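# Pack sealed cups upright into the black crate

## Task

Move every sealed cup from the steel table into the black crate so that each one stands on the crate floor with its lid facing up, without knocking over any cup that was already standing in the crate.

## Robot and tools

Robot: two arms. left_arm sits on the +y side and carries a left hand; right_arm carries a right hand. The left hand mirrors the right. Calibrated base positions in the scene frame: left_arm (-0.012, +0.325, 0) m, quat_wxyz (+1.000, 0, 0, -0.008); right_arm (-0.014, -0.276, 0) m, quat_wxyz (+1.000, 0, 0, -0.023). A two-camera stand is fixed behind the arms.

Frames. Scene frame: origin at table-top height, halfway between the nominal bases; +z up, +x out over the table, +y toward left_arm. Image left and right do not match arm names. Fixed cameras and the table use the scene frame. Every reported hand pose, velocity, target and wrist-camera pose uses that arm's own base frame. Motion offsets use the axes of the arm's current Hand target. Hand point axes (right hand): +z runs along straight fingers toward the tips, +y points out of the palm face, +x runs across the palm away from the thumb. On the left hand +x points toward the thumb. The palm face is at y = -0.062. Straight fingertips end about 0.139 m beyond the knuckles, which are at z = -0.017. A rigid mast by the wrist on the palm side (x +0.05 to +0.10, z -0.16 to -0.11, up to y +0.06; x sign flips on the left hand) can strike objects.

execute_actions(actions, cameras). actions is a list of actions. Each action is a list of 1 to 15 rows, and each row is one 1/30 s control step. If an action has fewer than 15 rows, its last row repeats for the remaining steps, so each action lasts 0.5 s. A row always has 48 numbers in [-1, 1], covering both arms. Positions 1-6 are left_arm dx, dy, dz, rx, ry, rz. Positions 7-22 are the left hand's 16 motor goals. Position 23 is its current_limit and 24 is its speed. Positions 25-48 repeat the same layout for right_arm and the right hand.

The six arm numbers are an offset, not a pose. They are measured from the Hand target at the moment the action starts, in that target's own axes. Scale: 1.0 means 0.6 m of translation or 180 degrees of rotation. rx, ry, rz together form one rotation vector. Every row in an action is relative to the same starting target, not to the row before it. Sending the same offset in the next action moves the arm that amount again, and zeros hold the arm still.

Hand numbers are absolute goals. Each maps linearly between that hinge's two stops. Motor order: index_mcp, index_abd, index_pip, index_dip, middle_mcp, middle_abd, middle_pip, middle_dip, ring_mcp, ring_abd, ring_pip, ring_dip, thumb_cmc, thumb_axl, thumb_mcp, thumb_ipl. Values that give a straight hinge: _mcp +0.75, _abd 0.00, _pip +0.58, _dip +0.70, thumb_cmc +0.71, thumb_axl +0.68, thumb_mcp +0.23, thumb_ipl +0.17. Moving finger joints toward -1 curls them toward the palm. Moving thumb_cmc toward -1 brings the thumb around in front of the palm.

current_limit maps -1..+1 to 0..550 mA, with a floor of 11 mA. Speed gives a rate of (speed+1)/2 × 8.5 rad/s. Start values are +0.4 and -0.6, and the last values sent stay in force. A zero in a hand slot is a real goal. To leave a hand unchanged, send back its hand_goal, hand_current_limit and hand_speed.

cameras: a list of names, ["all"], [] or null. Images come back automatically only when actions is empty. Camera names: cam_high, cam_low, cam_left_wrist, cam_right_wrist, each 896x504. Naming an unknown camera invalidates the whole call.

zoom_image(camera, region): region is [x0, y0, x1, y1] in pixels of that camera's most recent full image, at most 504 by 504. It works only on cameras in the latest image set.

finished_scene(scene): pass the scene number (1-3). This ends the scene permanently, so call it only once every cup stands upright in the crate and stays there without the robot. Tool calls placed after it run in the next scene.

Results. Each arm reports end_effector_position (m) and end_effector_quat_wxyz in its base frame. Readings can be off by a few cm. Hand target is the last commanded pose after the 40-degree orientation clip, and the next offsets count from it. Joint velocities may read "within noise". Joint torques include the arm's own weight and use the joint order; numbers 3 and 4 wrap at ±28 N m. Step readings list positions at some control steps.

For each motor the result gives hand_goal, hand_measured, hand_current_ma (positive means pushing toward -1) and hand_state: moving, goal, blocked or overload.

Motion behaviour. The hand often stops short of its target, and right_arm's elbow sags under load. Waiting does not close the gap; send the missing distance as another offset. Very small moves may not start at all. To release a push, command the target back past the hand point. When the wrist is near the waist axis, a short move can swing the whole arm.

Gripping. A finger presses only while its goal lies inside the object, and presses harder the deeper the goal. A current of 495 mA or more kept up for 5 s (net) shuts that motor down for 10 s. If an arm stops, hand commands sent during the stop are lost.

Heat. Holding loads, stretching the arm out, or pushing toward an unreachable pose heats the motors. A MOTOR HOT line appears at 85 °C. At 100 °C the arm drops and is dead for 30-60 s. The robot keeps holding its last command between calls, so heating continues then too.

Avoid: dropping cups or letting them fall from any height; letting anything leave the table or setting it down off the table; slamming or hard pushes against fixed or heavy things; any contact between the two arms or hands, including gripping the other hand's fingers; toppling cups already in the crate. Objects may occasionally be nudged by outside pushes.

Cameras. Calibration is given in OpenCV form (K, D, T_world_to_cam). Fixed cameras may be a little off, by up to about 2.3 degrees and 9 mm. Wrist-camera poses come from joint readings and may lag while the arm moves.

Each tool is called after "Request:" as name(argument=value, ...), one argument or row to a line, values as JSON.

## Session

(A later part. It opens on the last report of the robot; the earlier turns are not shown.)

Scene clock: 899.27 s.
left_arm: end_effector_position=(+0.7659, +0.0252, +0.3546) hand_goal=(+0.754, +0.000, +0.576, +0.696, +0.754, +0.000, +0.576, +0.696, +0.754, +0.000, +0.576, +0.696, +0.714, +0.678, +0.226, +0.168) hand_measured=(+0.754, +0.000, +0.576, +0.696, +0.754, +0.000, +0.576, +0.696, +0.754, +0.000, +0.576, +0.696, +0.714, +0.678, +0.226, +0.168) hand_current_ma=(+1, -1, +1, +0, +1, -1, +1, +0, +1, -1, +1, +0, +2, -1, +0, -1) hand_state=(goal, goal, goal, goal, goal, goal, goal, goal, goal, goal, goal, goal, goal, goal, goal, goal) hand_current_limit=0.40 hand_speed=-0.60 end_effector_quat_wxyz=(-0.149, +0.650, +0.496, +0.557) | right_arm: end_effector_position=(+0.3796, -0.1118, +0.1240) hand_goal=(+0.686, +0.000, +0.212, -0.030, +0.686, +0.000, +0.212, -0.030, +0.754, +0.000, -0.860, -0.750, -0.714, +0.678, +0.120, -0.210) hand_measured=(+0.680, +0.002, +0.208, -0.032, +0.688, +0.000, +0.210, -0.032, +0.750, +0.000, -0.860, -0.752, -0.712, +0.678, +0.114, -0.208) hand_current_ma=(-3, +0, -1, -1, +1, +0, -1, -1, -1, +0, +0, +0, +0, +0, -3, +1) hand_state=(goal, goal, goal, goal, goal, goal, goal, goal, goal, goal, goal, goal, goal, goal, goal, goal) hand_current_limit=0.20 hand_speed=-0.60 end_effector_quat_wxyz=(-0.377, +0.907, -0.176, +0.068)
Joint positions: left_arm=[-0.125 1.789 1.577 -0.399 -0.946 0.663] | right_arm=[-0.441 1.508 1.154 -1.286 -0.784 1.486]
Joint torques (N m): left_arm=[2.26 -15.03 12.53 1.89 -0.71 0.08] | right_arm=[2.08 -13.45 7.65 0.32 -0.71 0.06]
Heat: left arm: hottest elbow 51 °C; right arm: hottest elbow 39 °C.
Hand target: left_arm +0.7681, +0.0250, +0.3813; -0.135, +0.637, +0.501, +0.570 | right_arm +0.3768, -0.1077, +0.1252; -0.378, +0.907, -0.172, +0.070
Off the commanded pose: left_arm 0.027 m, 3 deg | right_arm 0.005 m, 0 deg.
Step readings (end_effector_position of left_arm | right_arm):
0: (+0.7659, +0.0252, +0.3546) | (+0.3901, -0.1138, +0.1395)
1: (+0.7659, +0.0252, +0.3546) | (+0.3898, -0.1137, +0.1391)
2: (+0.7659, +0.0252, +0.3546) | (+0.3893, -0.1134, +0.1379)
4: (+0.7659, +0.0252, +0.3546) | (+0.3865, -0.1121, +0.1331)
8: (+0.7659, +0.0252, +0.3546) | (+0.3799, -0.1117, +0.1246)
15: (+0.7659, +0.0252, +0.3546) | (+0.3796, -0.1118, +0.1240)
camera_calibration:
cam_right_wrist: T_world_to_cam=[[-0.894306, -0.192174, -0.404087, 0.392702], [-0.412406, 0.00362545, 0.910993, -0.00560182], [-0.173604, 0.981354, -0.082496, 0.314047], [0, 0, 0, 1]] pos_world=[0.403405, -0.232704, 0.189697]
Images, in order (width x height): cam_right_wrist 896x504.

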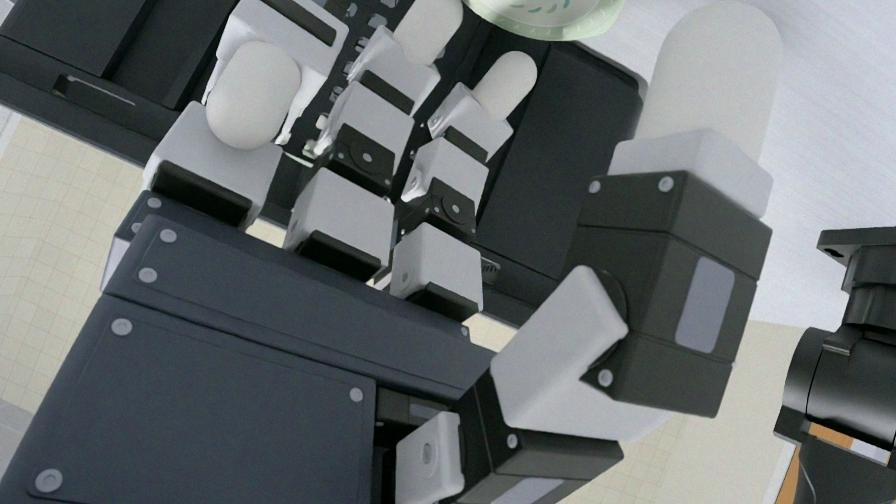

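Request:
execute_actions(
  actions=[
    [[0,0,0,0,0,0,0.754,0,0.576,0.696,0.754,0,0.576,0.696,0.754,0,0.576,0.696,0.714,0.678,0.226,0.168,0.4,-0.6,0,0.036,0.036,0,0,0,0.685,0,0.212,-0.03,0.685,0,0.212,-0.03,0.753,0,-0.86,-0.75,-0.714,0.678,0.12,-0.211,0.2,-0.6]],
  ],
  cameras=["cam_right_wrist","cam_high"],
)

Scene clock: 907.97 s.
left_arm: end_effector_position=(+0.7659, +0.0252, +0.3546) hand_goal=(+0.754, +0.000, +0.576, +0.696, +0.754, +0.000, +0.576, +0.696, +0.754, +0.000, +0.576, +0.696, +0.714, +0.678, +0.226, +0.168) hand_measured=(+0.754, +0.000, +0.576, +0.696, +0.754, +0.000, +0.576, +0.696, +0.754, +0.000, +0.576, +0.696, +0.714, +0.678, +0.226, +0.168) hand_current_ma=(+1, -1, +1, +0, +1, -1, +1, +0, +1, -1, +1, +0, +2, -1, +0, -1) hand_state=(goal, goal, goal, goal, goal, goal, goal, goal, goal, goal, goal, goal, goal, goal, goal, goal) hand_current_limit=0.40 hand_speed=-0.60 end_effector_quat_wxyz=(-0.149, +0.650, +0.496, +0.557) | right_arm: end_effector_position=(+0.3766, -0.1112, +0.1027) hand_goal=(+0.686, +0.000, +0.212, -0.030, +0.686, +0.000, +0.212, -0.030, +0.754, +0.000, -0.860, -0.750, -0.714, +0.678, +0.120, -0.210) hand_measured=(+0.680, +0.002, +0.208, -0.032, +0.682, +0.000, +0.214, -0.032, +0.750, +0.000, -0.860, -0.752, -0.712, +0.678, +0.114, -0.208) hand_current_ma=(-3, +0, -1, -1, -1, +0, +0, +0, -1, +0, +0, +0, +0, +0, -3, +1) hand_state=(goal, goal, goal, goal, goal, goal, goal, goal, goal, goal, goal, goal, goal, goal, goal, goal) hand_current_limit=0.20 hand_speed=-0.60 end_effector_quat_wxyz=(-0.375, +0.908, -0.173, +0.079)
Joint positions: left_arm=[-0.125 1.789 1.577 -0.399 -0.946 0.663] | right_arm=[-0.443 1.507 1.095 -1.206 -0.784 1.486]
Joint torques (N m): left_arm=[2.43 -15.09 12.48 1.84 -0.73 0.09] | right_arm=[2.2 -10.58 8.13 0.44 -0.71 0.06]
Heat: left arm: hottest elbow 51 °C; right arm: hottest elbow 38 °C.
Hand target: left_arm +0.7681, +0.0250, +0.3813; -0.135, +0.637, +0.501, +0.570 | right_arm +0.3767, -0.1075, +0.0947; -0.378, +0.907, -0.172, +0.070
Off the commanded pose: left_arm 0.027 m, 3 deg | right_arm 0.009 m, 1 deg.
Step readings (end_effector_position of left_arm | right_arm):
0: (+0.7659, +0.0252, +0.3546) | (+0.3796, -0.1118, +0.1240)
1: (+0.7659, +0.0252, +0.3546) | (+0.3795, -0.1118, +0.1237)
2: (+0.7659, +0.0252, +0.3546) | (+0.3798, -0.1117, +0.1223)
4: (+0.7659, +0.0252, +0.3546) | (+0.3801, -0.1115, +0.1166)
8: (+0.7659, +0.0252, +0.3546) | (+0.3764, -0.1111, +0.1057)
15: (+0.7659, +0.0252, +0.3546) | (+0.3766, -0.1112, +0.1030)
camera_calibration:
cam_right_wrist: T_world_to_cam=[[-0.886556, -0.194331, -0.419826, 0.380002], [-0.430255, 0.0128831, 0.902616, 0.0211531], [-0.169997, 0.980852, -0.0950332, 0.311127], [0, 0, 0, 1]] pos_world=[0.398885, -0.231596, 0.170009]
Images, in order (width x height): cam_high 896x504, cam_right_wrist 896x504.

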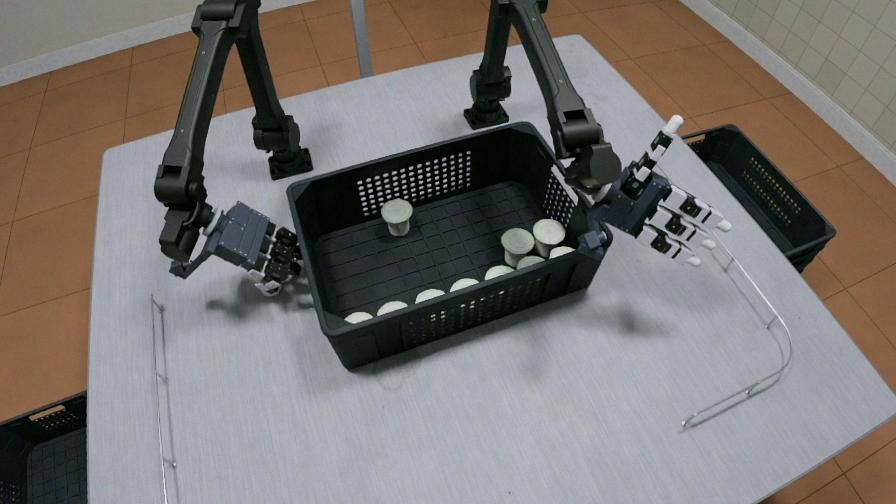

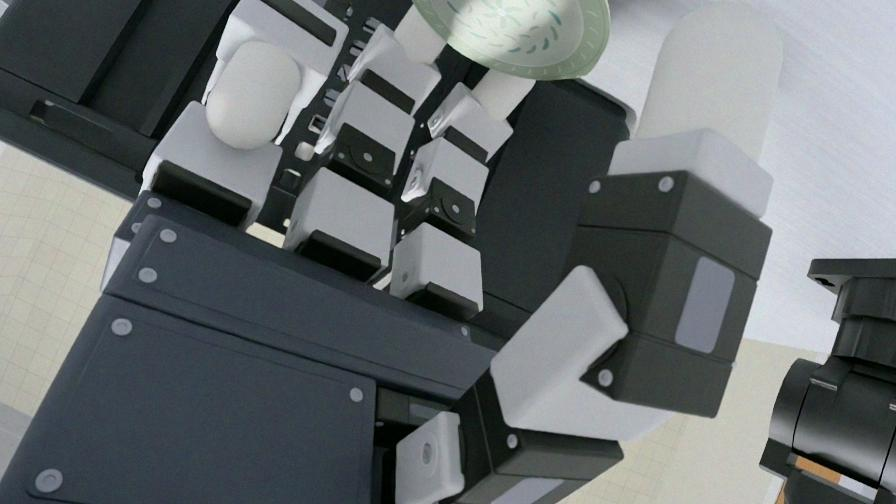

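Request:
zoom_image(
  camera="cam_right_wrist",
  region=[380, 0, 660, 160],
)

Scaled by 1.800 from the camera's 896x504 image, which has a finer 1280x720 frame.

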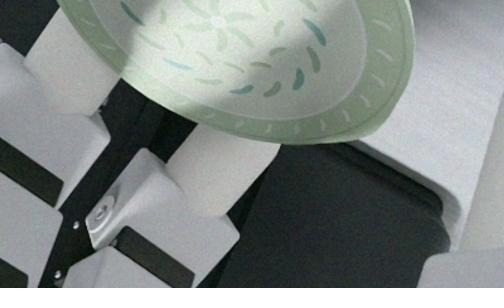

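Request:
execute_actions(
  actions=[
    [[0,0,0,0,0,0,0.754,0,0.576,0.696,0.754,0,0.576,0.696,0.754,0,0.576,0.696,0.714,0.678,0.226,0.168,0.4,-0.6,0.0277,-0.0124,0.0124,0,0,0,0.685,0,0.212,-0.03,0.685,0,0.212,-0.03,0.753,0,-0.86,-0.75,-0.714,0.678,0.12,-0.211,0.2,-0.6]],
  ],
  cameras=["cam_right_wrist"],
)

Request:
zoom_image(
  camera="cam_right_wrist",
  region=[380, 0, 660, 160],
)

Scene clock: 932.83 s.
left_arm: end_effector_position=(+0.7659, +0.0252, +0.3546) hand_goal=(+0.754, +0.000, +0.576, +0.696, +0.754, +0.000, +0.576, +0.696, +0.754, +0.000, +0.576, +0.696, +0.714, +0.678, +0.226, +0.168) hand_measured=(+0.754, +0.000, +0.576, +0.696, +0.754, +0.000, +0.576, +0.696, +0.754, +0.000, +0.576, +0.696, +0.714, +0.678, +0.226, +0.168) hand_current_ma=(+1, -1, +1, +0, +1, -1, +1, +0, +1, -1, +1, +0, +2, -1, +0, -1) hand_state=(goal, goal, goal, goal, goal, goal, goal, goal, goal, goal, goal, goal, goal, goal, goal, goal) hand_current_limit=0.40 hand_speed=-0.60 end_effector_quat_wxyz=(-0.149, +0.650, +0.496, +0.557) | right_arm: end_effector_position=(+0.3804, -0.1097, +0.0896) hand_goal=(+0.686, +0.000, +0.212, -0.030, +0.686, +0.000, +0.212, -0.030, +0.754, +0.000, -0.860, -0.750, -0.714, +0.678, +0.120, -0.210) hand_measured=(+0.680, +0.002, +0.208, -0.032, +0.682, +0.000, +0.214, -0.032, +0.750, +0.000, -0.860, -0.752, -0.712, +0.678, +0.114, -0.208) hand_current_ma=(-4, +0, -1, -1, -1, +0, +0, +0, -1, +0, +0, +0, +0, +0, -3, +1) hand_state=(goal, goal, goal, goal, goal, goal, goal, goal, goal, goal, goal, goal, goal, goal, goal, goal) hand_current_limit=0.20 hand_speed=-0.60 end_effector_quat_wxyz=(-0.377, +0.906, -0.178, +0.069)
Joint positions: left_arm=[-0.125 1.789 1.577 -0.399 -0.946 0.663] | right_arm=[-0.435 1.542 1.095 -1.184 -0.784 1.498]
Joint torques (N m): left_arm=[2.43 -15.09 12.49 1.83 -0.74 0.11] | right_arm=[3.72 -11.05 11.66 0.47 -0.79 0.28]
Heat: left arm: hottest elbow 51 °C; right arm: hottest elbow 36 °C.
Hand target: left_arm +0.7681, +0.0250, +0.3813; -0.135, +0.637, +0.501, +0.570 | right_arm +0.3960, -0.1038, +0.0946; -0.378, +0.907, -0.173, +0.070
Off the commanded pose: left_arm 0.027 m, 3 deg | right_arm 0.017 m, 1 deg.
Step readings (end_effector_position of left_arm | right_arm):
0: (+0.7659, +0.0252, +0.3546) | (+0.3766, -0.1112, +0.1027)
1: (+0.7659, +0.0252, +0.3546) | (+0.3767, -0.1112, +0.1027)
2: (+0.7659, +0.0252, +0.3546) | (+0.3772, -0.1115, +0.1023)
4: (+0.7659, +0.0252, +0.3546) | (+0.3784, -0.1117, +0.1005)
8: (+0.7659, +0.0252, +0.3546) | (+0.3800, -0.1104, +0.0937)
15: (+0.7659, +0.0252, +0.3546) | (+0.3804, -0.1097, +0.0896)
camera_calibration:
cam_right_wrist: T_world_to_cam=[[-0.895133, -0.189171, -0.403672, 0.380543], [-0.412058, 0.0055227, 0.911141, 0.0260745], [-0.170132, 0.981929, -0.0828929, 0.308115], [0, 0, 0, 1]] pos_world=[0.403801, -0.230704, 0.155397]
Images, in order (width x height): cam_right_wrist 896x504.

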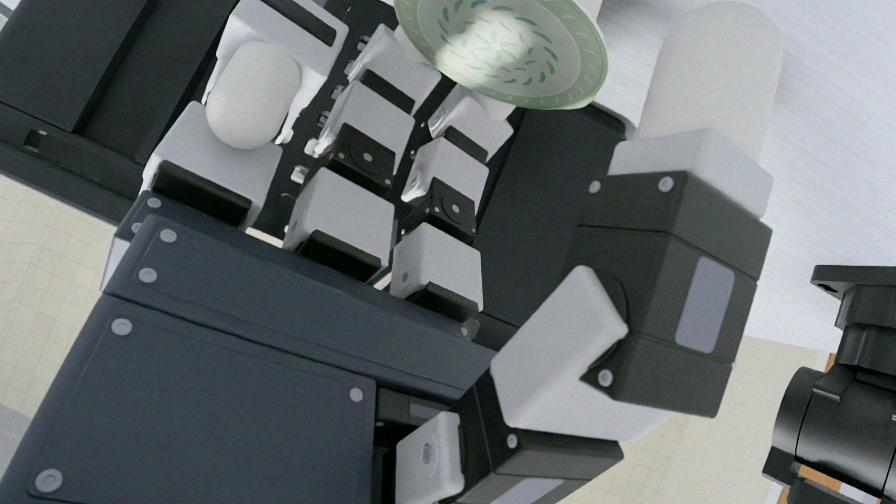

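Scaled by 1.800 from the camera's 896x504 image, which has a finer 1280x720 frame.

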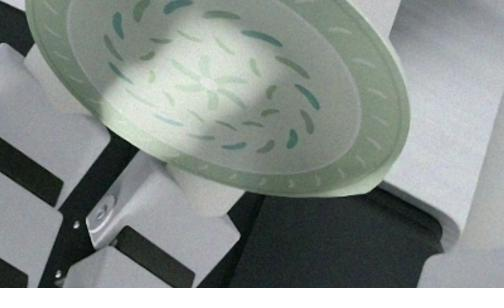

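Request:
execute_actions(
  actions=[
    [[0,0,0,0,0,0,0.754,0,0.576,0.696,0.754,0,0.576,0.696,0.754,0,0.576,0.696,0.714,0.678,0.226,0.168,0.4,-0.6,0.0137,-0.0124,0.003,0,0,0,0.685,0,0.212,-0.03,0.685,0,0.212,-0.03,0.753,0,-0.86,-0.75,-0.714,0.678,0.12,-0.211,0.2,-0.6]],
  ],
  cameras=["cam_right_wrist"],
)

Scene clock: 942.20 s.
left_arm: end_effector_position=(+0.7659, +0.0252, +0.3546) hand_goal=(+0.754, +0.000, +0.576, +0.696, +0.754, +0.000, +0.576, +0.696, +0.754, +0.000, +0.576, +0.696, +0.714, +0.678, +0.226, +0.168) hand_measured=(+0.754, +0.000, +0.576, +0.696, +0.754, +0.000, +0.576, +0.696, +0.754, +0.000, +0.576, +0.696, +0.714, +0.678, +0.226, +0.168) hand_current_ma=(+1, -1, +1, +0, +1, -1, +1, +0, +1, -1, +1, +0, +2, -1, +0, -1) hand_state=(goal, goal, goal, goal, goal, goal, goal, goal, goal, goal, goal, goal, goal, goal, goal, goal) hand_current_limit=0.40 hand_speed=-0.60 end_effector_quat_wxyz=(-0.149, +0.650, +0.496, +0.557) | right_arm: end_effector_position=(+0.3874, -0.1095, +0.0918) hand_goal=(+0.686, +0.000, +0.212, -0.030, +0.686, +0.000, +0.212, -0.030, +0.754, +0.000, -0.860, -0.750, -0.714, +0.678, +0.120, -0.210) hand_measured=(+0.660, +0.002, +0.208, -0.032, +0.682, +0.000, +0.214, -0.032, +0.750, +0.000, -0.860, -0.752, -0.712, +0.678, +0.114, -0.208) hand_current_ma=(-29, +0, -1, -1, -1, +0, +0, +0, -1, +0, +0, +0, +0, +0, -3, +1) hand_state=(blocked, goal, goal, goal, goal, goal, goal, goal, goal, goal, goal, goal, goal, goal, goal, goal) hand_current_limit=0.20 hand_speed=-0.60 end_effector_quat_wxyz=(-0.374, +0.908, -0.176, +0.069)
Joint positions: left_arm=[-0.125 1.789 1.577 -0.399 -0.946 0.663] | right_arm=[-0.425 1.552 1.115 -1.184 -0.778 1.509]
Joint torques (N m): left_arm=[2.14 -15.09 12.53 1.92 -0.72 0.1] | right_arm=[4.07 -11.16 12.26 0.5 -1.08 0.35]
Heat: left arm: hottest elbow 51 °C; right arm: hottest elbow 37 °C.
Hand target: left_arm +0.7681, +0.0250, +0.3813; -0.135, +0.637, +0.501, +0.570 | right_arm +0.4061, -0.1007, +0.0986; -0.378, +0.907, -0.172, +0.070
Off the commanded pose: left_arm 0.027 m, 3 deg | right_arm 0.022 m, 1 deg.
Step readings (end_effector_position of left_arm | right_arm):
0: (+0.7659, +0.0252, +0.3546) | (+0.3804, -0.1097, +0.0896)
1: (+0.7659, +0.0252, +0.3546) | (+0.3805, -0.1097, +0.0897)
2: (+0.7659, +0.0252, +0.3546) | (+0.3809, -0.1097, +0.0901)
4: (+0.7659, +0.0252, +0.3546) | (+0.3826, -0.1100, +0.0908)
8: (+0.7659, +0.0252, +0.3546) | (+0.3865, -0.1095, +0.0918)
15: (+0.7659, +0.0252, +0.3546) | (+0.3875, -0.1095, +0.0918)
camera_calibration:
cam_right_wrist: T_world_to_cam=[[-0.894853, -0.195149, -0.40144, 0.386875], [-0.411211, 0.0106078, 0.911478, 0.0272294], [-0.173616, 0.980716, -0.08974, 0.311106], [0, 0, 0, 1]] pos_world=[0.411406, -0.229897, 0.158407]
Images, in order (width x height): cam_right_wrist 896x504.

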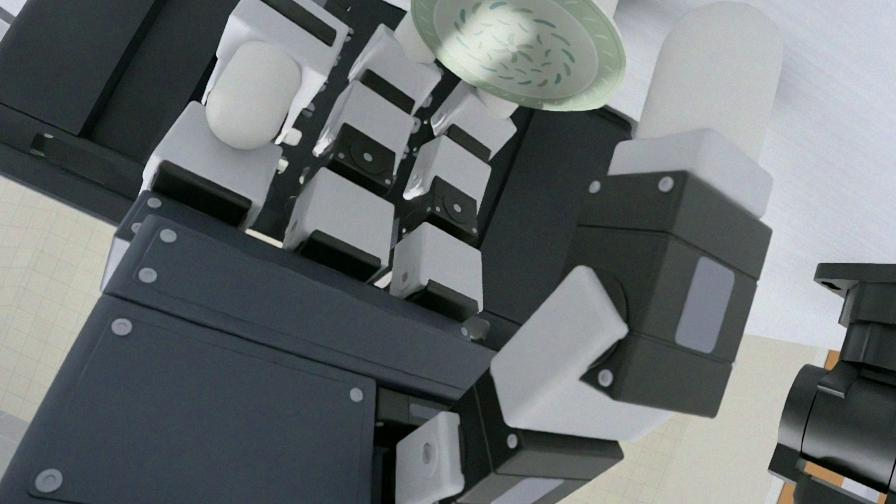

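Request:
execute_actions(
  actions=[
    [[0,0,0,0,0,0,0.754,0,0.576,0.696,0.754,0,0.576,0.696,0.754,0,0.576,0.696,0.714,0.678,0.226,0.168,0.4,-0.6,-0.0082,0.0138,-0.0138,0,-0.0432,-0.0432,0.685,0,0.212,-0.03,0.685,0,0.212,-0.03,0.5,0,-0.86,-0.75,-0.714,0.678,0.12,-0.211,0.2,-0.6]],
    [[0,0,0,0,0,0,0.754,0,0.576,0.696,0.754,0,0.576,0.696,0.754,0,0.576,0.696,0.714,0.678,0.226,0.168,0.4,-0.6,0,0,0,0,-0.0432,-0.0432,0.685,0,0.212,-0.03,0.685,0,0.212,-0.03,0.4,0,-0.86,-0.75,-0.714,0.678,0.12,-0.211,0.2,-0.6]],
  ],
  cameras=["cam_high","cam_right_wrist"],
)

Scene clock: 969.60 s.
left_arm: end_effector_position=(+0.7659, +0.0252, +0.3546) hand_goal=(+0.754, +0.000, +0.576, +0.696, +0.754, +0.000, +0.576, +0.696, +0.754, +0.000, +0.576, +0.696, +0.714, +0.678, +0.226, +0.168) hand_measured=(+0.754, +0.000, +0.576, +0.696, +0.754, +0.000, +0.576, +0.696, +0.754, +0.000, +0.576, +0.696, +0.714, +0.678, +0.226, +0.168) hand_current_ma=(+1, -1, +1, +0, +1, -1, +1, +0, +1, -1, +1, +0, +2, -1, +0, -1) hand_state=(goal, goal, goal, goal, goal, goal, goal, goal, goal, goal, goal, goal, goal, goal, goal, goal) hand_current_limit=0.40 hand_speed=-0.60 end_effector_quat_wxyz=(-0.149, +0.650, +0.496, +0.557) | right_arm: end_effector_position=(+0.3828, -0.1084, +0.0947) hand_goal=(+0.686, +0.000, +0.212, -0.030, +0.686, +0.000, +0.212, -0.030, +0.400, +0.000, -0.860, -0.750, -0.714, +0.678, +0.120, -0.210) hand_measured=(+0.668, +0.002, +0.210, -0.032, +0.682, +0.000, +0.214, -0.032, +0.400, +0.000, -0.860, -0.752, -0.712, +0.678, +0.114, -0.208) hand_current_ma=(-17, +0, -1, -1, -1, +0, +0, +0, +0, +0, +0, +0, +0, +0, -3, +1) hand_state=(goal, goal, goal, goal, goal, goal, goal, goal, goal, goal, goal, goal, goal, goal, goal, goal) hand_current_limit=0.20 hand_speed=-0.60 end_effector_quat_wxyz=(-0.387, +0.922, -0.011, -0.007)
Joint positions: left_arm=[-0.125 1.789 1.577 -0.399 -0.946 0.663] | right_arm=[-0.4 1.659 1.236 -1.531 -0.716 1.049]
Joint torques (N m): left_arm=[2.14 -15.33 12.46 1.85 -0.71 0.08] | right_arm=[2.49 -12.22 11.56 -0.8 -0.36 -0.05]
Heat: left arm: hottest elbow 52 °C; right arm: hottest elbow 41 °C.
Hand target: left_arm +0.7681, +0.0250, +0.3813; -0.135, +0.637, +0.501, +0.570 | right_arm +0.3972, -0.1099, +0.0987; -0.385, +0.923, +0.004, -0.003
Off the commanded pose: left_arm 0.027 m, 3 deg | right_arm 0.015 m, 2 deg.
Step readings (end_effector_position of left_arm | right_arm):
0: (+0.7659, +0.0252, +0.3546) | (+0.3874, -0.1094, +0.0918)
1: (+0.7659, +0.0252, +0.3546) | (+0.3873, -0.1095, +0.0919)
2: (+0.7659, +0.0252, +0.3546) | (+0.3861, -0.1094, +0.0923)
4: (+0.7659, +0.0252, +0.3546) | (+0.3854, -0.1100, +0.0945)
8: (+0.7659, +0.0252, +0.3546) | (+0.3845, -0.1105, +0.0956)
15: (+0.7659, +0.0252, +0.3546) | (+0.3831, -0.1106, +0.0941)
16: (+0.7659, +0.0252, +0.3546) | (+0.3830, -0.1107, +0.0941)
17: (+0.7659, +0.0252, +0.3546) | (+0.3818, -0.1111, +0.0946)
19: (+0.7659, +0.0252, +0.3546) | (+0.3794, -0.1112, +0.0961)
23: (+0.7659, +0.0252, +0.3546) | (+0.3822, -0.1102, +0.0964)
30: (+0.7659, +0.0252, +0.3546) | (+0.3821, -0.1088, +0.0942)
camera_calibration:
cam_right_wrist: T_world_to_cam=[[-0.771188, -0.495636, -0.399517, 0.304018], [-0.375586, -0.152479, 0.914158, -0.00889481], [-0.514007, 0.855041, -0.0685636, 0.424249], [0, 0, 0, 1]] pos_world=[0.449182, -0.213424, 0.15868]
Images, in order (width x height): cam_high 896x504, cam_right_wrist 896x504.

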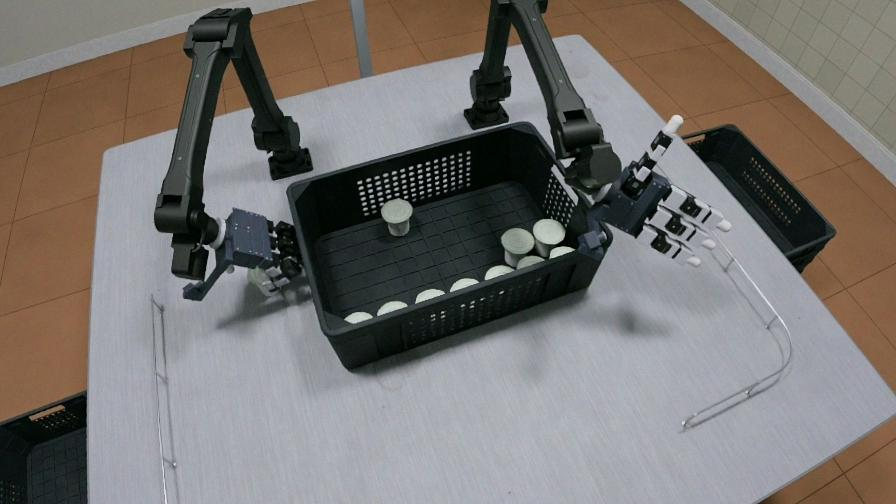

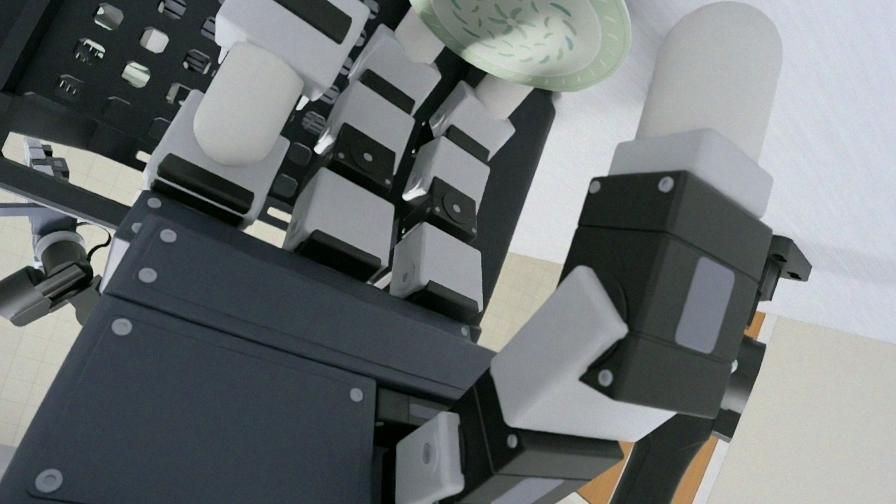

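Request:
execute_actions(
  actions=[
    [[0,0,0,0,0,0,0.754,0,0.576,0.696,0.754,0,0.576,0.696,0.754,0,0.576,0.696,0.714,0.678,0.226,0.168,0.4,-0.6,0.0167,0,0,0,0,0,0.685,0,0.212,-0.03,0.685,0,0.212,-0.03,0.4,0,-0.86,-0.75,-0.714,0.678,0.12,-0.211,0.2,-0.6]],
  ],
  cameras=["cam_right_wrist"],
)

Scene clock: 977.47 s.
left_arm: end_effector_position=(+0.7659, +0.0252, +0.3546) hand_goal=(+0.754, +0.000, +0.576, +0.696, +0.754, +0.000, +0.576, +0.696, +0.754, +0.000, +0.576, +0.696, +0.714, +0.678, +0.226, +0.168) hand_measured=(+0.754, +0.000, +0.576, +0.696, +0.754, +0.000, +0.576, +0.696, +0.754, +0.000, +0.576, +0.696, +0.714, +0.678, +0.226, +0.168) hand_current_ma=(+1, -1, +1, +0, +1, -1, +1, +0, +1, -1, +1, +0, +2, -1, +0, -1) hand_state=(goal, goal, goal, goal, goal, goal, goal, goal, goal, goal, goal, goal, goal, goal, goal, goal) hand_current_limit=0.40 hand_speed=-0.60 end_effector_quat_wxyz=(-0.149, +0.650, +0.496, +0.557) | right_arm: end_effector_position=(+0.3930, -0.1083, +0.0943) hand_goal=(+0.686, +0.000, +0.212, -0.030, +0.686, +0.000, +0.212, -0.030, +0.400, +0.000, -0.860, -0.750, -0.714, +0.678, +0.120, -0.210) hand_measured=(+0.670, +0.002, +0.210, -0.032, +0.682, +0.000, +0.214, -0.032, +0.400, +0.000, -0.860, -0.752, -0.712, +0.678, +0.114, -0.208) hand_current_ma=(-13, +0, -1, -1, -1, +0, +0, +0, +0, +0, +0, +0, +0, +0, -3, +1) hand_state=(goal, goal, goal, goal, goal, goal, goal, goal, goal, goal, goal, goal, goal, goal, goal, goal) hand_current_limit=0.20 hand_speed=-0.60 end_effector_quat_wxyz=(-0.387, +0.922, -0.005, -0.007)
Joint positions: left_arm=[-0.125 1.789 1.577 -0.399 -0.946 0.663] | right_arm=[-0.39 1.681 1.264 -1.533 -0.716 1.049]
Joint torques (N m): left_arm=[2.43 -15.03 12.55 1.89 -0.72 0.11] | right_arm=[2.43 -12.51 11.69 -0.79 -0.49 0.02]
Heat: left arm: hottest elbow 52 °C; right arm: hottest elbow 40 °C.
Hand target: left_arm +0.7681, +0.0250, +0.3813; -0.135, +0.637, +0.501, +0.570 | right_arm +0.4072, -0.1097, +0.0986; -0.385, +0.923, +0.004, -0.003
Off the commanded pose: left_arm 0.027 m, 3 deg | right_arm 0.015 m, 1 deg.
Step readings (end_effector_position of left_arm | right_arm):
0: (+0.7659, +0.0252, +0.3546) | (+0.3829, -0.1084, +0.0947)
1: (+0.7659, +0.0252, +0.3546) | (+0.3829, -0.1084, +0.0945)
2: (+0.7659, +0.0252, +0.3546) | (+0.3833, -0.1084, +0.0947)
4: (+0.7659, +0.0252, +0.3546) | (+0.3858, -0.1087, +0.0952)
8: (+0.7659, +0.0252, +0.3546) | (+0.3921, -0.1088, +0.0953)
15: (+0.7659, +0.0252, +0.3546) | (+0.3930, -0.1083, +0.0943)
camera_calibration:
cam_right_wrist: T_world_to_cam=[[-0.764569, -0.504039, -0.40172, 0.30835], [-0.377534, -0.154942, 0.912941, -0.00411246], [-0.522401, 0.849669, -0.0718281, 0.432405], [0, 0, 0, 1]] pos_world=[0.460091, -0.212618, 0.158684]
Images, in order (width x height): cam_right_wrist 896x504.

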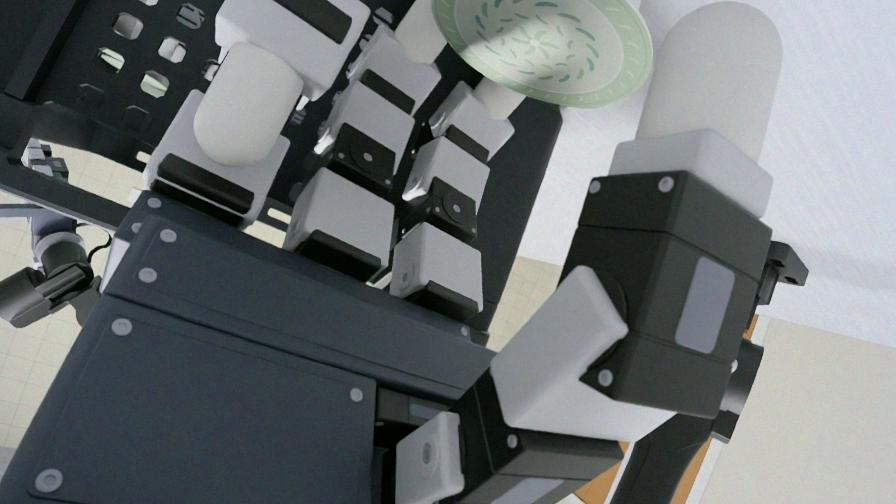

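Request:
execute_actions(
  actions=[
    [[0,0,0,0,0,0,0.754,0,0.576,0.696,0.754,0,0.576,0.696,0.754,0,0.576,0.696,0.714,0.678,0.226,0.168,0.4,-0.6,0,0.0295,0.0295,0,0,0,0.685,0,0.212,-0.03,0.685,0,0.212,-0.03,0.4,0,-0.86,-0.75,-0.714,0.678,0.12,-0.211,0.2,-0.6]],
    [[0,0,0,0,0,0,0.754,0,0.576,0.696,0.754,0,0.576,0.696,0.754,0,0.576,0.696,0.714,0.678,0.226,0.168,0.4,-0.6,0,0,0,0,0,0,0.685,0,0,-0.17,0.685,0,0,-0.17,0.4,0,-0.86,-0.75,-0.714,0.678,0.12,-0.211,0,-0.7]],
  ],
  cameras=["cam_right_wrist"],
)

Scene clock: 990.00 s.
left_arm: end_effector_position=(+0.7659, +0.0252, +0.3546) hand_goal=(+0.754, +0.000, +0.576, +0.696, +0.754, +0.000, +0.576, +0.696, +0.754, +0.000, +0.576, +0.696, +0.714, +0.678, +0.226, +0.168) hand_measured=(+0.754, +0.000, +0.576, +0.696, +0.754, +0.000, +0.576, +0.696, +0.754, +0.000, +0.576, +0.696, +0.714, +0.678, +0.226, +0.168) hand_current_ma=(+1, -1, +1, +0, +1, -1, +1, +0, +1, -1, +1, +0, +2, -1, +0, -1) hand_state=(goal, goal, goal, goal, goal, goal, goal, goal, goal, goal, goal, goal, goal, goal, goal, goal) hand_current_limit=0.40 hand_speed=-0.60 end_effector_quat_wxyz=(-0.149, +0.650, +0.496, +0.557) | right_arm: end_effector_position=(+0.4021, -0.1121, +0.0784) hand_goal=(+0.686, +0.000, +0.000, -0.170, +0.686, +0.000, +0.000, -0.170, +0.400, +0.000, -0.860, -0.750, -0.714, +0.678, +0.120, -0.210) hand_measured=(+0.678, +0.002, +0.008, -0.164, +0.682, +0.000, +0.002, -0.166, +0.400, +0.000, -0.860, -0.752, -0.712, +0.678, +0.114, -0.208) hand_current_ma=(-5, +0, +4, +3, -1, +0, +1, +1, +0, +0, +0, +0, +0, +0, -3, +1) hand_state=(goal, goal, goal, goal, goal, goal, goal, goal, goal, goal, goal, goal, goal, goal, goal, goal) hand_current_limit=0.00 hand_speed=-0.70 end_effector_quat_wxyz=(-0.385, +0.923, -0.003, -0.002)
Joint positions: left_arm=[-0.125 1.789 1.577 -0.399 -0.946 0.663] | right_arm=[-0.39 1.713 1.264 -1.488 -0.716 1.049]
Joint torques (N m): left_arm=[2.2 -15.15 12.46 1.81 -0.72 0.09] | right_arm=[2.37 -13.33 8.4 0.01 -0.49 0.02]
Heat: left arm: hottest elbow 52 °C; right arm: hottest elbow 39 °C.
Hand target: left_arm +0.7681, +0.0250, +0.3813; -0.135, +0.637, +0.501, +0.570 | right_arm +0.4071, -0.1096, +0.0734; -0.385, +0.923, +0.004, -0.003
Off the commanded pose: left_arm 0.027 m, 3 deg | right_arm 0.007 m, 1 deg.
Step readings (end_effector_position of left_arm | right_arm):
0: (+0.7659, +0.0252, +0.3546) | (+0.3930, -0.1083, +0.0943)
1: (+0.7659, +0.0252, +0.3546) | (+0.3930, -0.1083, +0.0941)
2: (+0.7659, +0.0252, +0.3546) | (+0.3932, -0.1084, +0.0939)
4: (+0.7659, +0.0252, +0.3546) | (+0.3958, -0.1095, +0.0916)
8: (+0.7659, +0.0252, +0.3546) | (+0.4005, -0.1114, +0.0838)
15: (+0.7659, +0.0252, +0.3546) | (+0.4020, -0.1121, +0.0784)
16: (+0.7659, +0.0252, +0.3546) | (+0.4020, -0.1121, +0.0784)
17: (+0.7659, +0.0252, +0.3546) | (+0.4020, -0.1121, +0.0784)
19: (+0.7659, +0.0252, +0.3546) | (+0.4021, -0.1121, +0.0784)
23: (+0.7659, +0.0252, +0.3546) | (+0.4021, -0.1121, +0.0784)
30: (+0.7659, +0.0252, +0.3546) | (+0.4021, -0.1121, +0.0784)
camera_calibration:
cam_right_wrist: T_world_to_cam=[[-0.75988, -0.505916, -0.408205, 0.305525], [-0.388138, -0.150627, 0.909209, 0.0182853], [-0.52147, 0.84933, -0.0819069, 0.439567], [0, 0, 0, 1]] pos_world=[0.46848, -0.216014, 0.144095]
Images, in order (width x height): cam_right_wrist 896x504.

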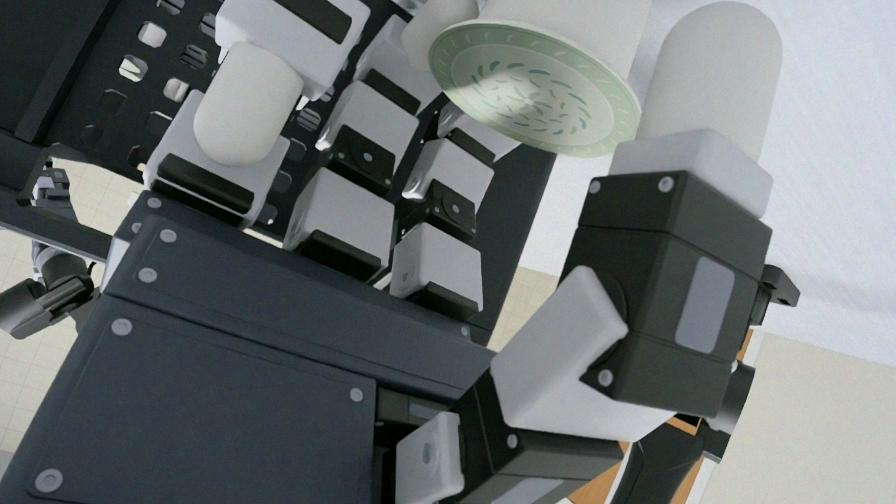

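Request:
execute_actions(
  actions=[
    [[0,0,0,0,0,0,0.754,0,0.576,0.696,0.754,0,0.576,0.696,0.754,0,0.576,0.696,0.714,0.678,0.226,0.168,0.4,-0.6,-0.0217,0.0212,0.0306,0,0,0,0.685,0,0,-0.17,0.685,0,0,-0.17,0.4,0,-0.86,-0.75,-0.714,0.678,0.12,-0.211,0,-0.7]],
  ],
  cameras=["cam_right_wrist"],
)

Scene clock: 997.53 s.
left_arm: end_effector_position=(+0.7659, +0.0252, +0.3546) hand_goal=(+0.754, +0.000, +0.576, +0.696, +0.754, +0.000, +0.576, +0.696, +0.754, +0.000, +0.576, +0.696, +0.714, +0.678, +0.226, +0.168) hand_measured=(+0.754, +0.000, +0.576, +0.696, +0.754, +0.000, +0.576, +0.696, +0.754, +0.000, +0.576, +0.696, +0.714, +0.678, +0.226, +0.168) hand_current_ma=(+1, -1, +1, +0, +1, -1, +1, +0, +1, -1, +1, +0, +2, -1, +0, -1) hand_state=(goal, goal, goal, goal, goal, goal, goal, goal, goal, goal, goal, goal, goal, goal, goal, goal) hand_current_limit=0.40 hand_speed=-0.60 end_effector_quat_wxyz=(-0.149, +0.650, +0.496, +0.557) | right_arm: end_effector_position=(+0.3903, -0.1074, +0.0557) hand_goal=(+0.686, +0.000, +0.000, -0.170, +0.686, +0.000, +0.000, -0.170, +0.400, +0.000, -0.860, -0.750, -0.714, +0.678, +0.120, -0.210) hand_measured=(+0.680, +0.002, +0.002, -0.166, +0.682, +0.000, +0.002, -0.166, +0.400, +0.000, -0.860, -0.752, -0.712, +0.678, +0.114, -0.208) hand_current_ma=(-3, +0, +1, +1, -1, +0, +1, +1, +0, +0, +0, +0, +0, +0, -3, +1) hand_state=(goal, goal, goal, goal, goal, goal, goal, goal, goal, goal, goal, goal, goal, goal, goal, goal) hand_current_limit=0.00 hand_speed=-0.70 end_effector_quat_wxyz=(-0.385, +0.923, -0.004, -0.003)
Joint positions: left_arm=[-0.125 1.789 1.577 -0.399 -0.946 0.663] | right_arm=[-0.39 1.713 1.196 -1.424 -0.715 1.049]
Joint torques (N m): left_arm=[2.37 -15.03 12.51 1.92 -0.71 0.11] | right_arm=[2.2 -13.33 7.82 -0.06 -0.46 0]
Heat: left arm: hottest elbow 52 °C; right arm: hottest elbow 39 °C.
Hand target: left_arm +0.7681, +0.0250, +0.3813; -0.135, +0.637, +0.501, +0.570 | right_arm +0.3940, -0.1057, +0.0515; -0.385, +0.923, +0.004, -0.003
Off the commanded pose: left_arm 0.027 m, 3 deg | right_arm 0.006 m, 1 deg.
Step readings (end_effector_position of left_arm | right_arm):
0: (+0.7659, +0.0252, +0.3546) | (+0.4021, -0.1121, +0.0784)
1: (+0.7659, +0.0252, +0.3546) | (+0.4021, -0.1121, +0.0782)
2: (+0.7659, +0.0252, +0.3546) | (+0.4020, -0.1120, +0.0768)
4: (+0.7659, +0.0252, +0.3546) | (+0.4003, -0.1113, +0.0708)
8: (+0.7659, +0.0252, +0.3546) | (+0.3899, -0.1071, +0.0586)
15: (+0.7659, +0.0252, +0.3546) | (+0.3900, -0.1073, +0.0558)
camera_calibration:
cam_right_wrist: T_world_to_cam=[[-0.760967, -0.505957, -0.406123, 0.289977], [-0.385336, -0.151143, 0.910314, 0.0337911], [-0.521963, 0.849213, -0.0799488, 0.427616], [0, 0, 0, 1]] pos_world=[0.456883, -0.211314, 0.121193]
Images, in order (width x height): cam_right_wrist 896x504.

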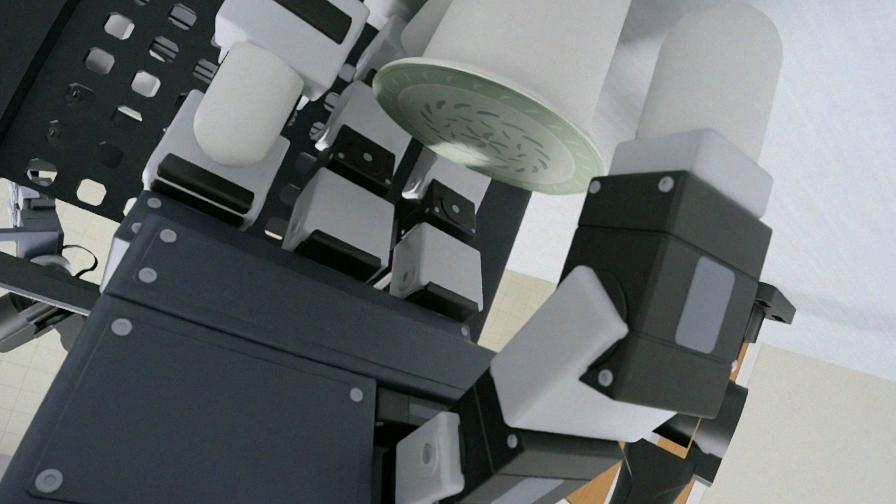

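Request:
execute_actions(
  actions=[
    [[0,0,0,0,0,0,0.754,0,0.576,0.696,0.754,0,0.576,0.696,0.754,0,0.576,0.696,0.714,0.678,0.226,0.168,0.4,-0.6,0.003,0.0141,0.0141,0,0,0,0.70,0,-0.1,-0.27,0.70,0,-0.1,-0.27,0.4,0,-0.86,-0.75,-0.714,0.678,0.05,-0.22,0,-0.75]],
    [[0,0,0,0,0,0,0.754,0,0.576,0.696,0.754,0,0.576,0.696,0.754,0,0.576,0.696,0.714,0.678,0.226,0.168,0.4,-0.6,0,0,0,0,0,0,0.72,0,-0.22,-0.38,0.72,0,-0.22,-0.38,0.4,0,-0.86,-0.75,-0.714,0.678,-0.02,-0.24,-0.1,-0.8]],
  ],
  cameras=["cam_right_wrist"],
)

Scene clock: 1007.53 s.
left_arm: end_effector_position=(+0.7659, +0.0252, +0.3546) hand_goal=(+0.754, +0.000, +0.576, +0.696, +0.754, +0.000, +0.576, +0.696, +0.754, +0.000, +0.576, +0.696, +0.714, +0.678, +0.226, +0.168) hand_measured=(+0.754, +0.000, +0.576, +0.696, +0.754, +0.000, +0.576, +0.696, +0.754, +0.000, +0.576, +0.696, +0.714, +0.678, +0.226, +0.168) hand_current_ma=(+1, -1, +1, +0, +1, -1, +1, +0, +1, -1, +1, +0, +2, -1, +0, -1) hand_state=(goal, goal, goal, goal, goal, goal, goal, goal, goal, goal, goal, goal, goal, goal, goal, goal) hand_current_limit=0.40 hand_speed=-0.60 end_effector_quat_wxyz=(-0.149, +0.650, +0.496, +0.557) | right_arm: end_effector_position=(+0.3933, -0.1086, +0.0466) hand_goal=(+0.720, +0.000, -0.220, -0.380, +0.720, +0.000, -0.220, -0.380, +0.400, +0.000, -0.860, -0.750, -0.714, +0.678, -0.020, -0.240) hand_measured=(+0.706, +0.002, -0.216, -0.376, +0.720, +0.000, -0.204, -0.370, +0.400, +0.000, -0.860, -0.752, -0.712, +0.678, -0.012, -0.238) hand_current_ma=(-11, +0, +1, +1, +0, +0, +14, +6, +0, +0, +0, +0, +0, +0, +6, +1) hand_state=(goal, goal, goal, goal, goal, goal, goal, goal, goal, goal, goal, goal, goal, goal, goal, goal) hand_current_limit=-0.10 hand_speed=-0.80 end_effector_quat_wxyz=(-0.383, +0.924, -0.002, +0.002)
Joint positions: left_arm=[-0.125 1.789 1.577 -0.399 -0.946 0.663] | right_arm=[-0.39 1.726 1.188 -1.393 -0.715 1.049]
Joint torques (N m): left_arm=[2.32 -15.03 12.48 1.87 -0.73 0.1] | right_arm=[2.32 -12.86 7.64 -0.05 -0.49 0.01]
Heat: left arm: hottest elbow 52 °C; right arm: hottest elbow 38 °C.
Hand target: left_arm +0.7681, +0.0250, +0.3813; -0.135, +0.637, +0.501, +0.570 | right_arm +0.3958, -0.1056, +0.0396; -0.385, +0.923, +0.004, -0.003
Off the commanded pose: left_arm 0.027 m, 3 deg | right_arm 0.008 m, 1 deg.
Step readings (end_effector_position of left_arm | right_arm):
0: (+0.7659, +0.0252, +0.3546) | (+0.3903, -0.1074, +0.0557)
1: (+0.7659, +0.0252, +0.3546) | (+0.3904, -0.1074, +0.0557)
2: (+0.7659, +0.0252, +0.3546) | (+0.3908, -0.1076, +0.0554)
4: (+0.7659, +0.0252, +0.3546) | (+0.3923, -0.1082, +0.0541)
8: (+0.7659, +0.0252, +0.3546) | (+0.3933, -0.1086, +0.0503)
15: (+0.7659, +0.0252, +0.3546) | (+0.3930, -0.1085, +0.0467)
16: (+0.7659, +0.0252, +0.3546) | (+0.3930, -0.1085, +0.0467)
17: (+0.7659, +0.0252, +0.3546) | (+0.3931, -0.1085, +0.0467)
19: (+0.7659, +0.0252, +0.3546) | (+0.3931, -0.1085, +0.0467)
23: (+0.7659, +0.0252, +0.3546) | (+0.3932, -0.1086, +0.0466)
30: (+0.7659, +0.0252, +0.3546) | (+0.3933, -0.1086, +0.0466)
camera_calibration:
cam_right_wrist: T_world_to_cam=[[-0.756941, -0.50765, -0.411499, 0.286406], [-0.39423, -0.14747, 0.907103, 0.0471546], [-0.521175, 0.848848, -0.0885045, 0.429592], [0, 0, 0, 1]] pos_world=[0.459275, -0.21231, 0.113103]
Images, in order (width x height): cam_right_wrist 896x504.

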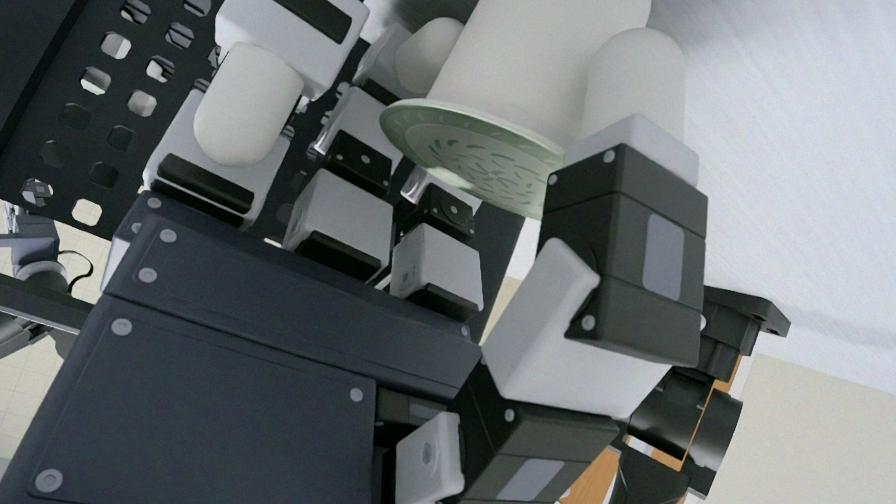

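Request:
execute_actions(
  actions=[
    [[0,0,0,0,0,0,0.754,0,0.576,0.696,0.754,0,0.576,0.696,0.754,0,0.576,0.696,0.714,0.678,0.226,0.168,0.4,-0.6,0,0,0,0,0,0,0.68,0,-0.27,-0.42,0.68,0,-0.27,-0.42,0.4,0,-0.86,-0.75,-0.714,0.678,-0.08,-0.26,-0.1,-0.8]],
    [[0,0,0,0,0,0,0.754,0,0.576,0.696,0.754,0,0.576,0.696,0.754,0,0.576,0.696,0.714,0.678,0.226,0.168,0.4,-0.6,0,0,0,0,0,0,0.60,0,-0.32,-0.45,0.60,0,-0.32,-0.45,0.4,0,-0.86,-0.75,-0.714,0.678,-0.16,-0.30,0,-0.8]],
  ],
  cameras=["cam_right_wrist","cam_high"],
)

Scene clock: 1013.73 s.
left_arm: end_effector_position=(+0.7659, +0.0252, +0.3546) hand_goal=(+0.754, +0.000, +0.576, +0.696, +0.754, +0.000, +0.576, +0.696, +0.754, +0.000, +0.576, +0.696, +0.714, +0.678, +0.226, +0.168) hand_measured=(+0.754, +0.000, +0.576, +0.696, +0.754, +0.000, +0.576, +0.696, +0.754, +0.000, +0.576, +0.696, +0.714, +0.678, +0.226, +0.168) hand_current_ma=(+1, -1, +1, +0, +1, -1, +1, +0, +1, -1, +1, +0, +2, -1, +0, -1) hand_state=(goal, goal, goal, goal, goal, goal, goal, goal, goal, goal, goal, goal, goal, goal, goal, goal) hand_current_limit=0.40 hand_speed=-0.60 end_effector_quat_wxyz=(-0.149, +0.650, +0.496, +0.557) | right_arm: end_effector_position=(+0.3929, -0.1085, +0.0447) hand_goal=(+0.600, +0.000, -0.320, -0.450, +0.600, +0.000, -0.320, -0.450, +0.400, +0.000, -0.860, -0.750, -0.714, +0.678, -0.160, -0.300) hand_measured=(+0.686, +0.002, -0.258, -0.418, +0.694, -0.002, -0.246, -0.420, +0.400, +0.000, -0.860, -0.752, -0.712, +0.678, -0.030, -0.254) hand_current_ma=(+207, +0, +109, +37, +241, +0, +147, +37, +0, +0, +0, +0, +1, +0, +275, +110) hand_state=(blocked, goal, blocked, blocked, blocked, goal, blocked, blocked, goal, goal, goal, goal, goal, goal, blocked, blocked) hand_current_limit=0.00 hand_speed=-0.80 end_effector_quat_wxyz=(-0.384, +0.923, -0.003, +0.000)
Joint positions: left_arm=[-0.125 1.789 1.577 -0.399 -0.946 0.663] | right_arm=[-0.39 1.73 1.188 -1.392 -0.715 1.049]
Joint torques (N m): left_arm=[2.14 -15.21 12.49 1.84 -0.74 0.08] | right_arm=[2.37 -13.33 7.64 -0.09 -0.5 0.01]
Heat: left arm: hottest elbow 52 °C; right arm: hottest elbow 38 °C.
Hand target: left_arm +0.7681, +0.0250, +0.3813; -0.135, +0.637, +0.501, +0.570 | right_arm +0.3958, -0.1056, +0.0398; -0.385, +0.923, +0.004, -0.003
Off the commanded pose: left_arm 0.027 m, 3 deg | right_arm 0.006 m, 1 deg.
Step readings (end_effector_position of left_arm | right_arm):
0: (+0.7659, +0.0252, +0.3546) | (+0.3933, -0.1086, +0.0466)
1: (+0.7659, +0.0252, +0.3546) | (+0.3933, -0.1086, +0.0466)
2: (+0.7659, +0.0252, +0.3546) | (+0.3933, -0.1086, +0.0466)
4: (+0.7659, +0.0252, +0.3546) | (+0.3932, -0.1086, +0.0462)
8: (+0.7659, +0.0252, +0.3546) | (+0.3932, -0.1086, +0.0460)
15: (+0.7659, +0.0252, +0.3546) | (+0.3932, -0.1086, +0.0460)
16: (+0.7659, +0.0252, +0.3546) | (+0.3932, -0.1086, +0.0460)
17: (+0.7659, +0.0252, +0.3546) | (+0.3931, -0.1086, +0.0459)
19: (+0.7659, +0.0252, +0.3546) | (+0.3931, -0.1085, +0.0455)
23: (+0.7659, +0.0252, +0.3546) | (+0.3929, -0.1085, +0.0447)
30: (+0.7659, +0.0252, +0.3546) | (+0.3929, -0.1085, +0.0447)
camera_calibration:
cam_right_wrist: T_world_to_cam=[[-0.758666, -0.506944, -0.409186, 0.286121], [-0.390402, -0.149049, 0.908499, 0.046974], [-0.521547, 0.848995, -0.0848336, 0.429049], [0, 0, 0, 1]] pos_world=[0.459178, -0.212212, 0.110798]
Images, in order (width x height): cam_high 896x504, cam_right_wrist 896x504.

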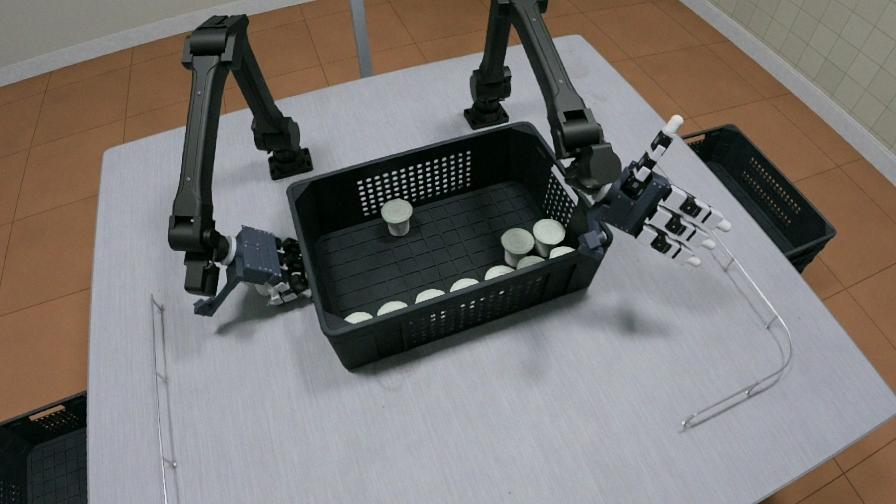

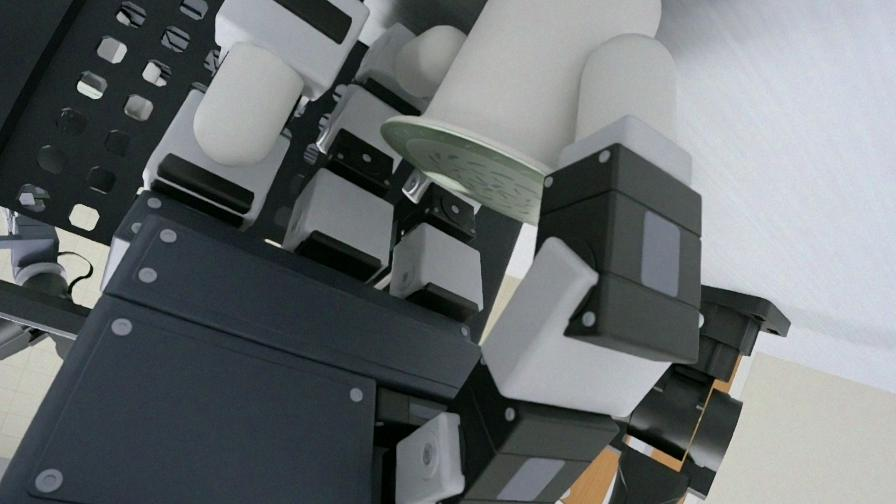

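Request:
execute_actions(
  actions=[
    [[0,0,0,0,0,0,0.754,0,0.576,0.696,0.754,0,0.576,0.696,0.754,0,0.576,0.696,0.714,0.678,0.226,0.168,0.4,-0.6,0,-0.035,-0.038,0,0,0,0.60,0,-0.32,-0.45,0.60,0,-0.32,-0.45,0.4,0,-0.86,-0.75,-0.714,0.678,-0.16,-0.30,0,-0.8]],
    [[0,0,0,0,0,0,0.754,0,0.576,0.696,0.754,0,0.576,0.696,0.754,0,0.576,0.696,0.714,0.678,0.226,0.168,0.4,-0.6,0,-0.043,-0.045,0,0,0,0.60,0,-0.32,-0.45,0.60,0,-0.32,-0.45,0.4,0,-0.86,-0.75,-0.714,0.678,-0.16,-0.30,0,-0.8]],
  ],
  cameras=["cam_right_wrist"],
)

Scene clock: 1038.60 s.
left_arm: end_effector_position=(+0.7659, +0.0252, +0.3546) hand_goal=(+0.754, +0.000, +0.576, +0.696, +0.754, +0.000, +0.576, +0.696, +0.754, +0.000, +0.576, +0.696, +0.714, +0.678, +0.226, +0.168) hand_measured=(+0.754, +0.000, +0.576, +0.696, +0.754, +0.000, +0.576, +0.696, +0.754, +0.000, +0.576, +0.696, +0.714, +0.678, +0.226, +0.168) hand_current_ma=(+1, -1, +1, +0, +1, -1, +1, +0, +1, -1, +1, +0, +2, -1, +0, -1) hand_state=(goal, goal, goal, goal, goal, goal, goal, goal, goal, goal, goal, goal, goal, goal, goal, goal) hand_current_limit=0.40 hand_speed=-0.60 end_effector_quat_wxyz=(-0.149, +0.650, +0.496, +0.557) | right_arm: end_effector_position=(+0.3832, -0.1067, +0.0860) hand_goal=(+0.600, +0.000, -0.320, -0.450, +0.600, +0.000, -0.320, -0.450, +0.400, +0.000, -0.860, -0.750, -0.714, +0.678, -0.160, -0.300) hand_measured=(+0.666, +0.002, -0.258, -0.418, +0.680, -0.002, -0.246, -0.420, +0.400, +0.000, -0.860, -0.752, -0.712, +0.676, -0.018, -0.254) hand_current_ma=(+137, +1, +109, +37, +187, -1, +147, +34, +0, +0, +0, +0, +0, -1, +275, +110) hand_state=(blocked, goal, blocked, blocked, blocked, goal, blocked, blocked, goal, goal, goal, goal, goal, goal, blocked, blocked) hand_current_limit=0.00 hand_speed=-0.80 end_effector_quat_wxyz=(-0.388, +0.921, -0.005, -0.023)
Joint positions: left_arm=[-0.125 1.789 1.577 -0.399 -0.946 0.663] | right_arm=[-0.391 1.688 1.244 -1.541 -0.704 1.037]
Joint torques (N m): left_arm=[2.49 -15.09 12.46 1.88 -0.73 0.1] | right_arm=[2.02 -16.38 11.41 -1.39 -0.87 0.07]
Heat: left arm: hottest elbow 52 °C; right arm: hottest elbow 38 °C.
Hand target: left_arm +0.7681, +0.0250, +0.3813; -0.135, +0.637, +0.501, +0.570 | right_arm +0.3960, -0.1080, +0.1080; -0.385, +0.923, +0.004, -0.003
Off the commanded pose: left_arm 0.027 m, 3 deg | right_arm 0.026 m, 3 deg.
Step readings (end_effector_position of left_arm | right_arm):
0: (+0.7659, +0.0252, +0.3546) | (+0.3929, -0.1085, +0.0447)
1: (+0.7659, +0.0252, +0.3546) | (+0.3929, -0.1085, +0.0447)
2: (+0.7659, +0.0252, +0.3546) | (+0.3925, -0.1083, +0.0449)
4: (+0.7659, +0.0252, +0.3546) | (+0.3888, -0.1070, +0.0460)
8: (+0.7659, +0.0252, +0.3546) | (+0.3826, -0.1052, +0.0478)
15: (+0.7659, +0.0252, +0.3546) | (+0.3820, -0.1050, +0.0491)
16: (+0.7659, +0.0252, +0.3546) | (+0.3820, -0.1051, +0.0494)
17: (+0.7659, +0.0252, +0.3546) | (+0.3815, -0.1051, +0.0507)
19: (+0.7659, +0.0252, +0.3546) | (+0.3795, -0.1050, +0.0559)
23: (+0.7659, +0.0252, +0.3546) | (+0.3807, -0.1057, +0.0711)
30: (+0.7659, +0.0252, +0.3546) | (+0.3831, -0.1067, +0.0858)
camera_calibration:
cam_right_wrist: T_world_to_cam=[[-0.769654, -0.512165, -0.381208, 0.297713], [-0.348989, -0.162501, 0.92293, -0.0125876], [-0.53464, 0.843374, -0.05367, 0.427743], [0, 0, 0, 1]] pos_world=[0.453431, -0.210315, 0.148065]
Images, in order (width x height): cam_right_wrist 896x504.

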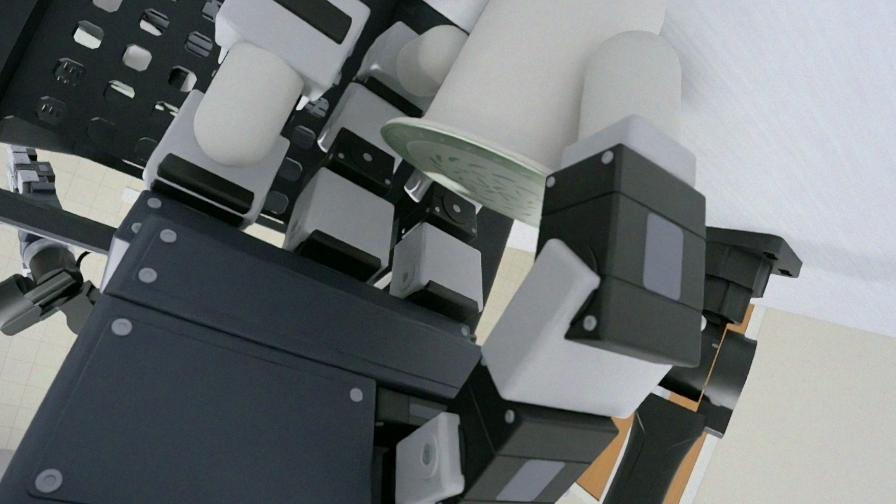

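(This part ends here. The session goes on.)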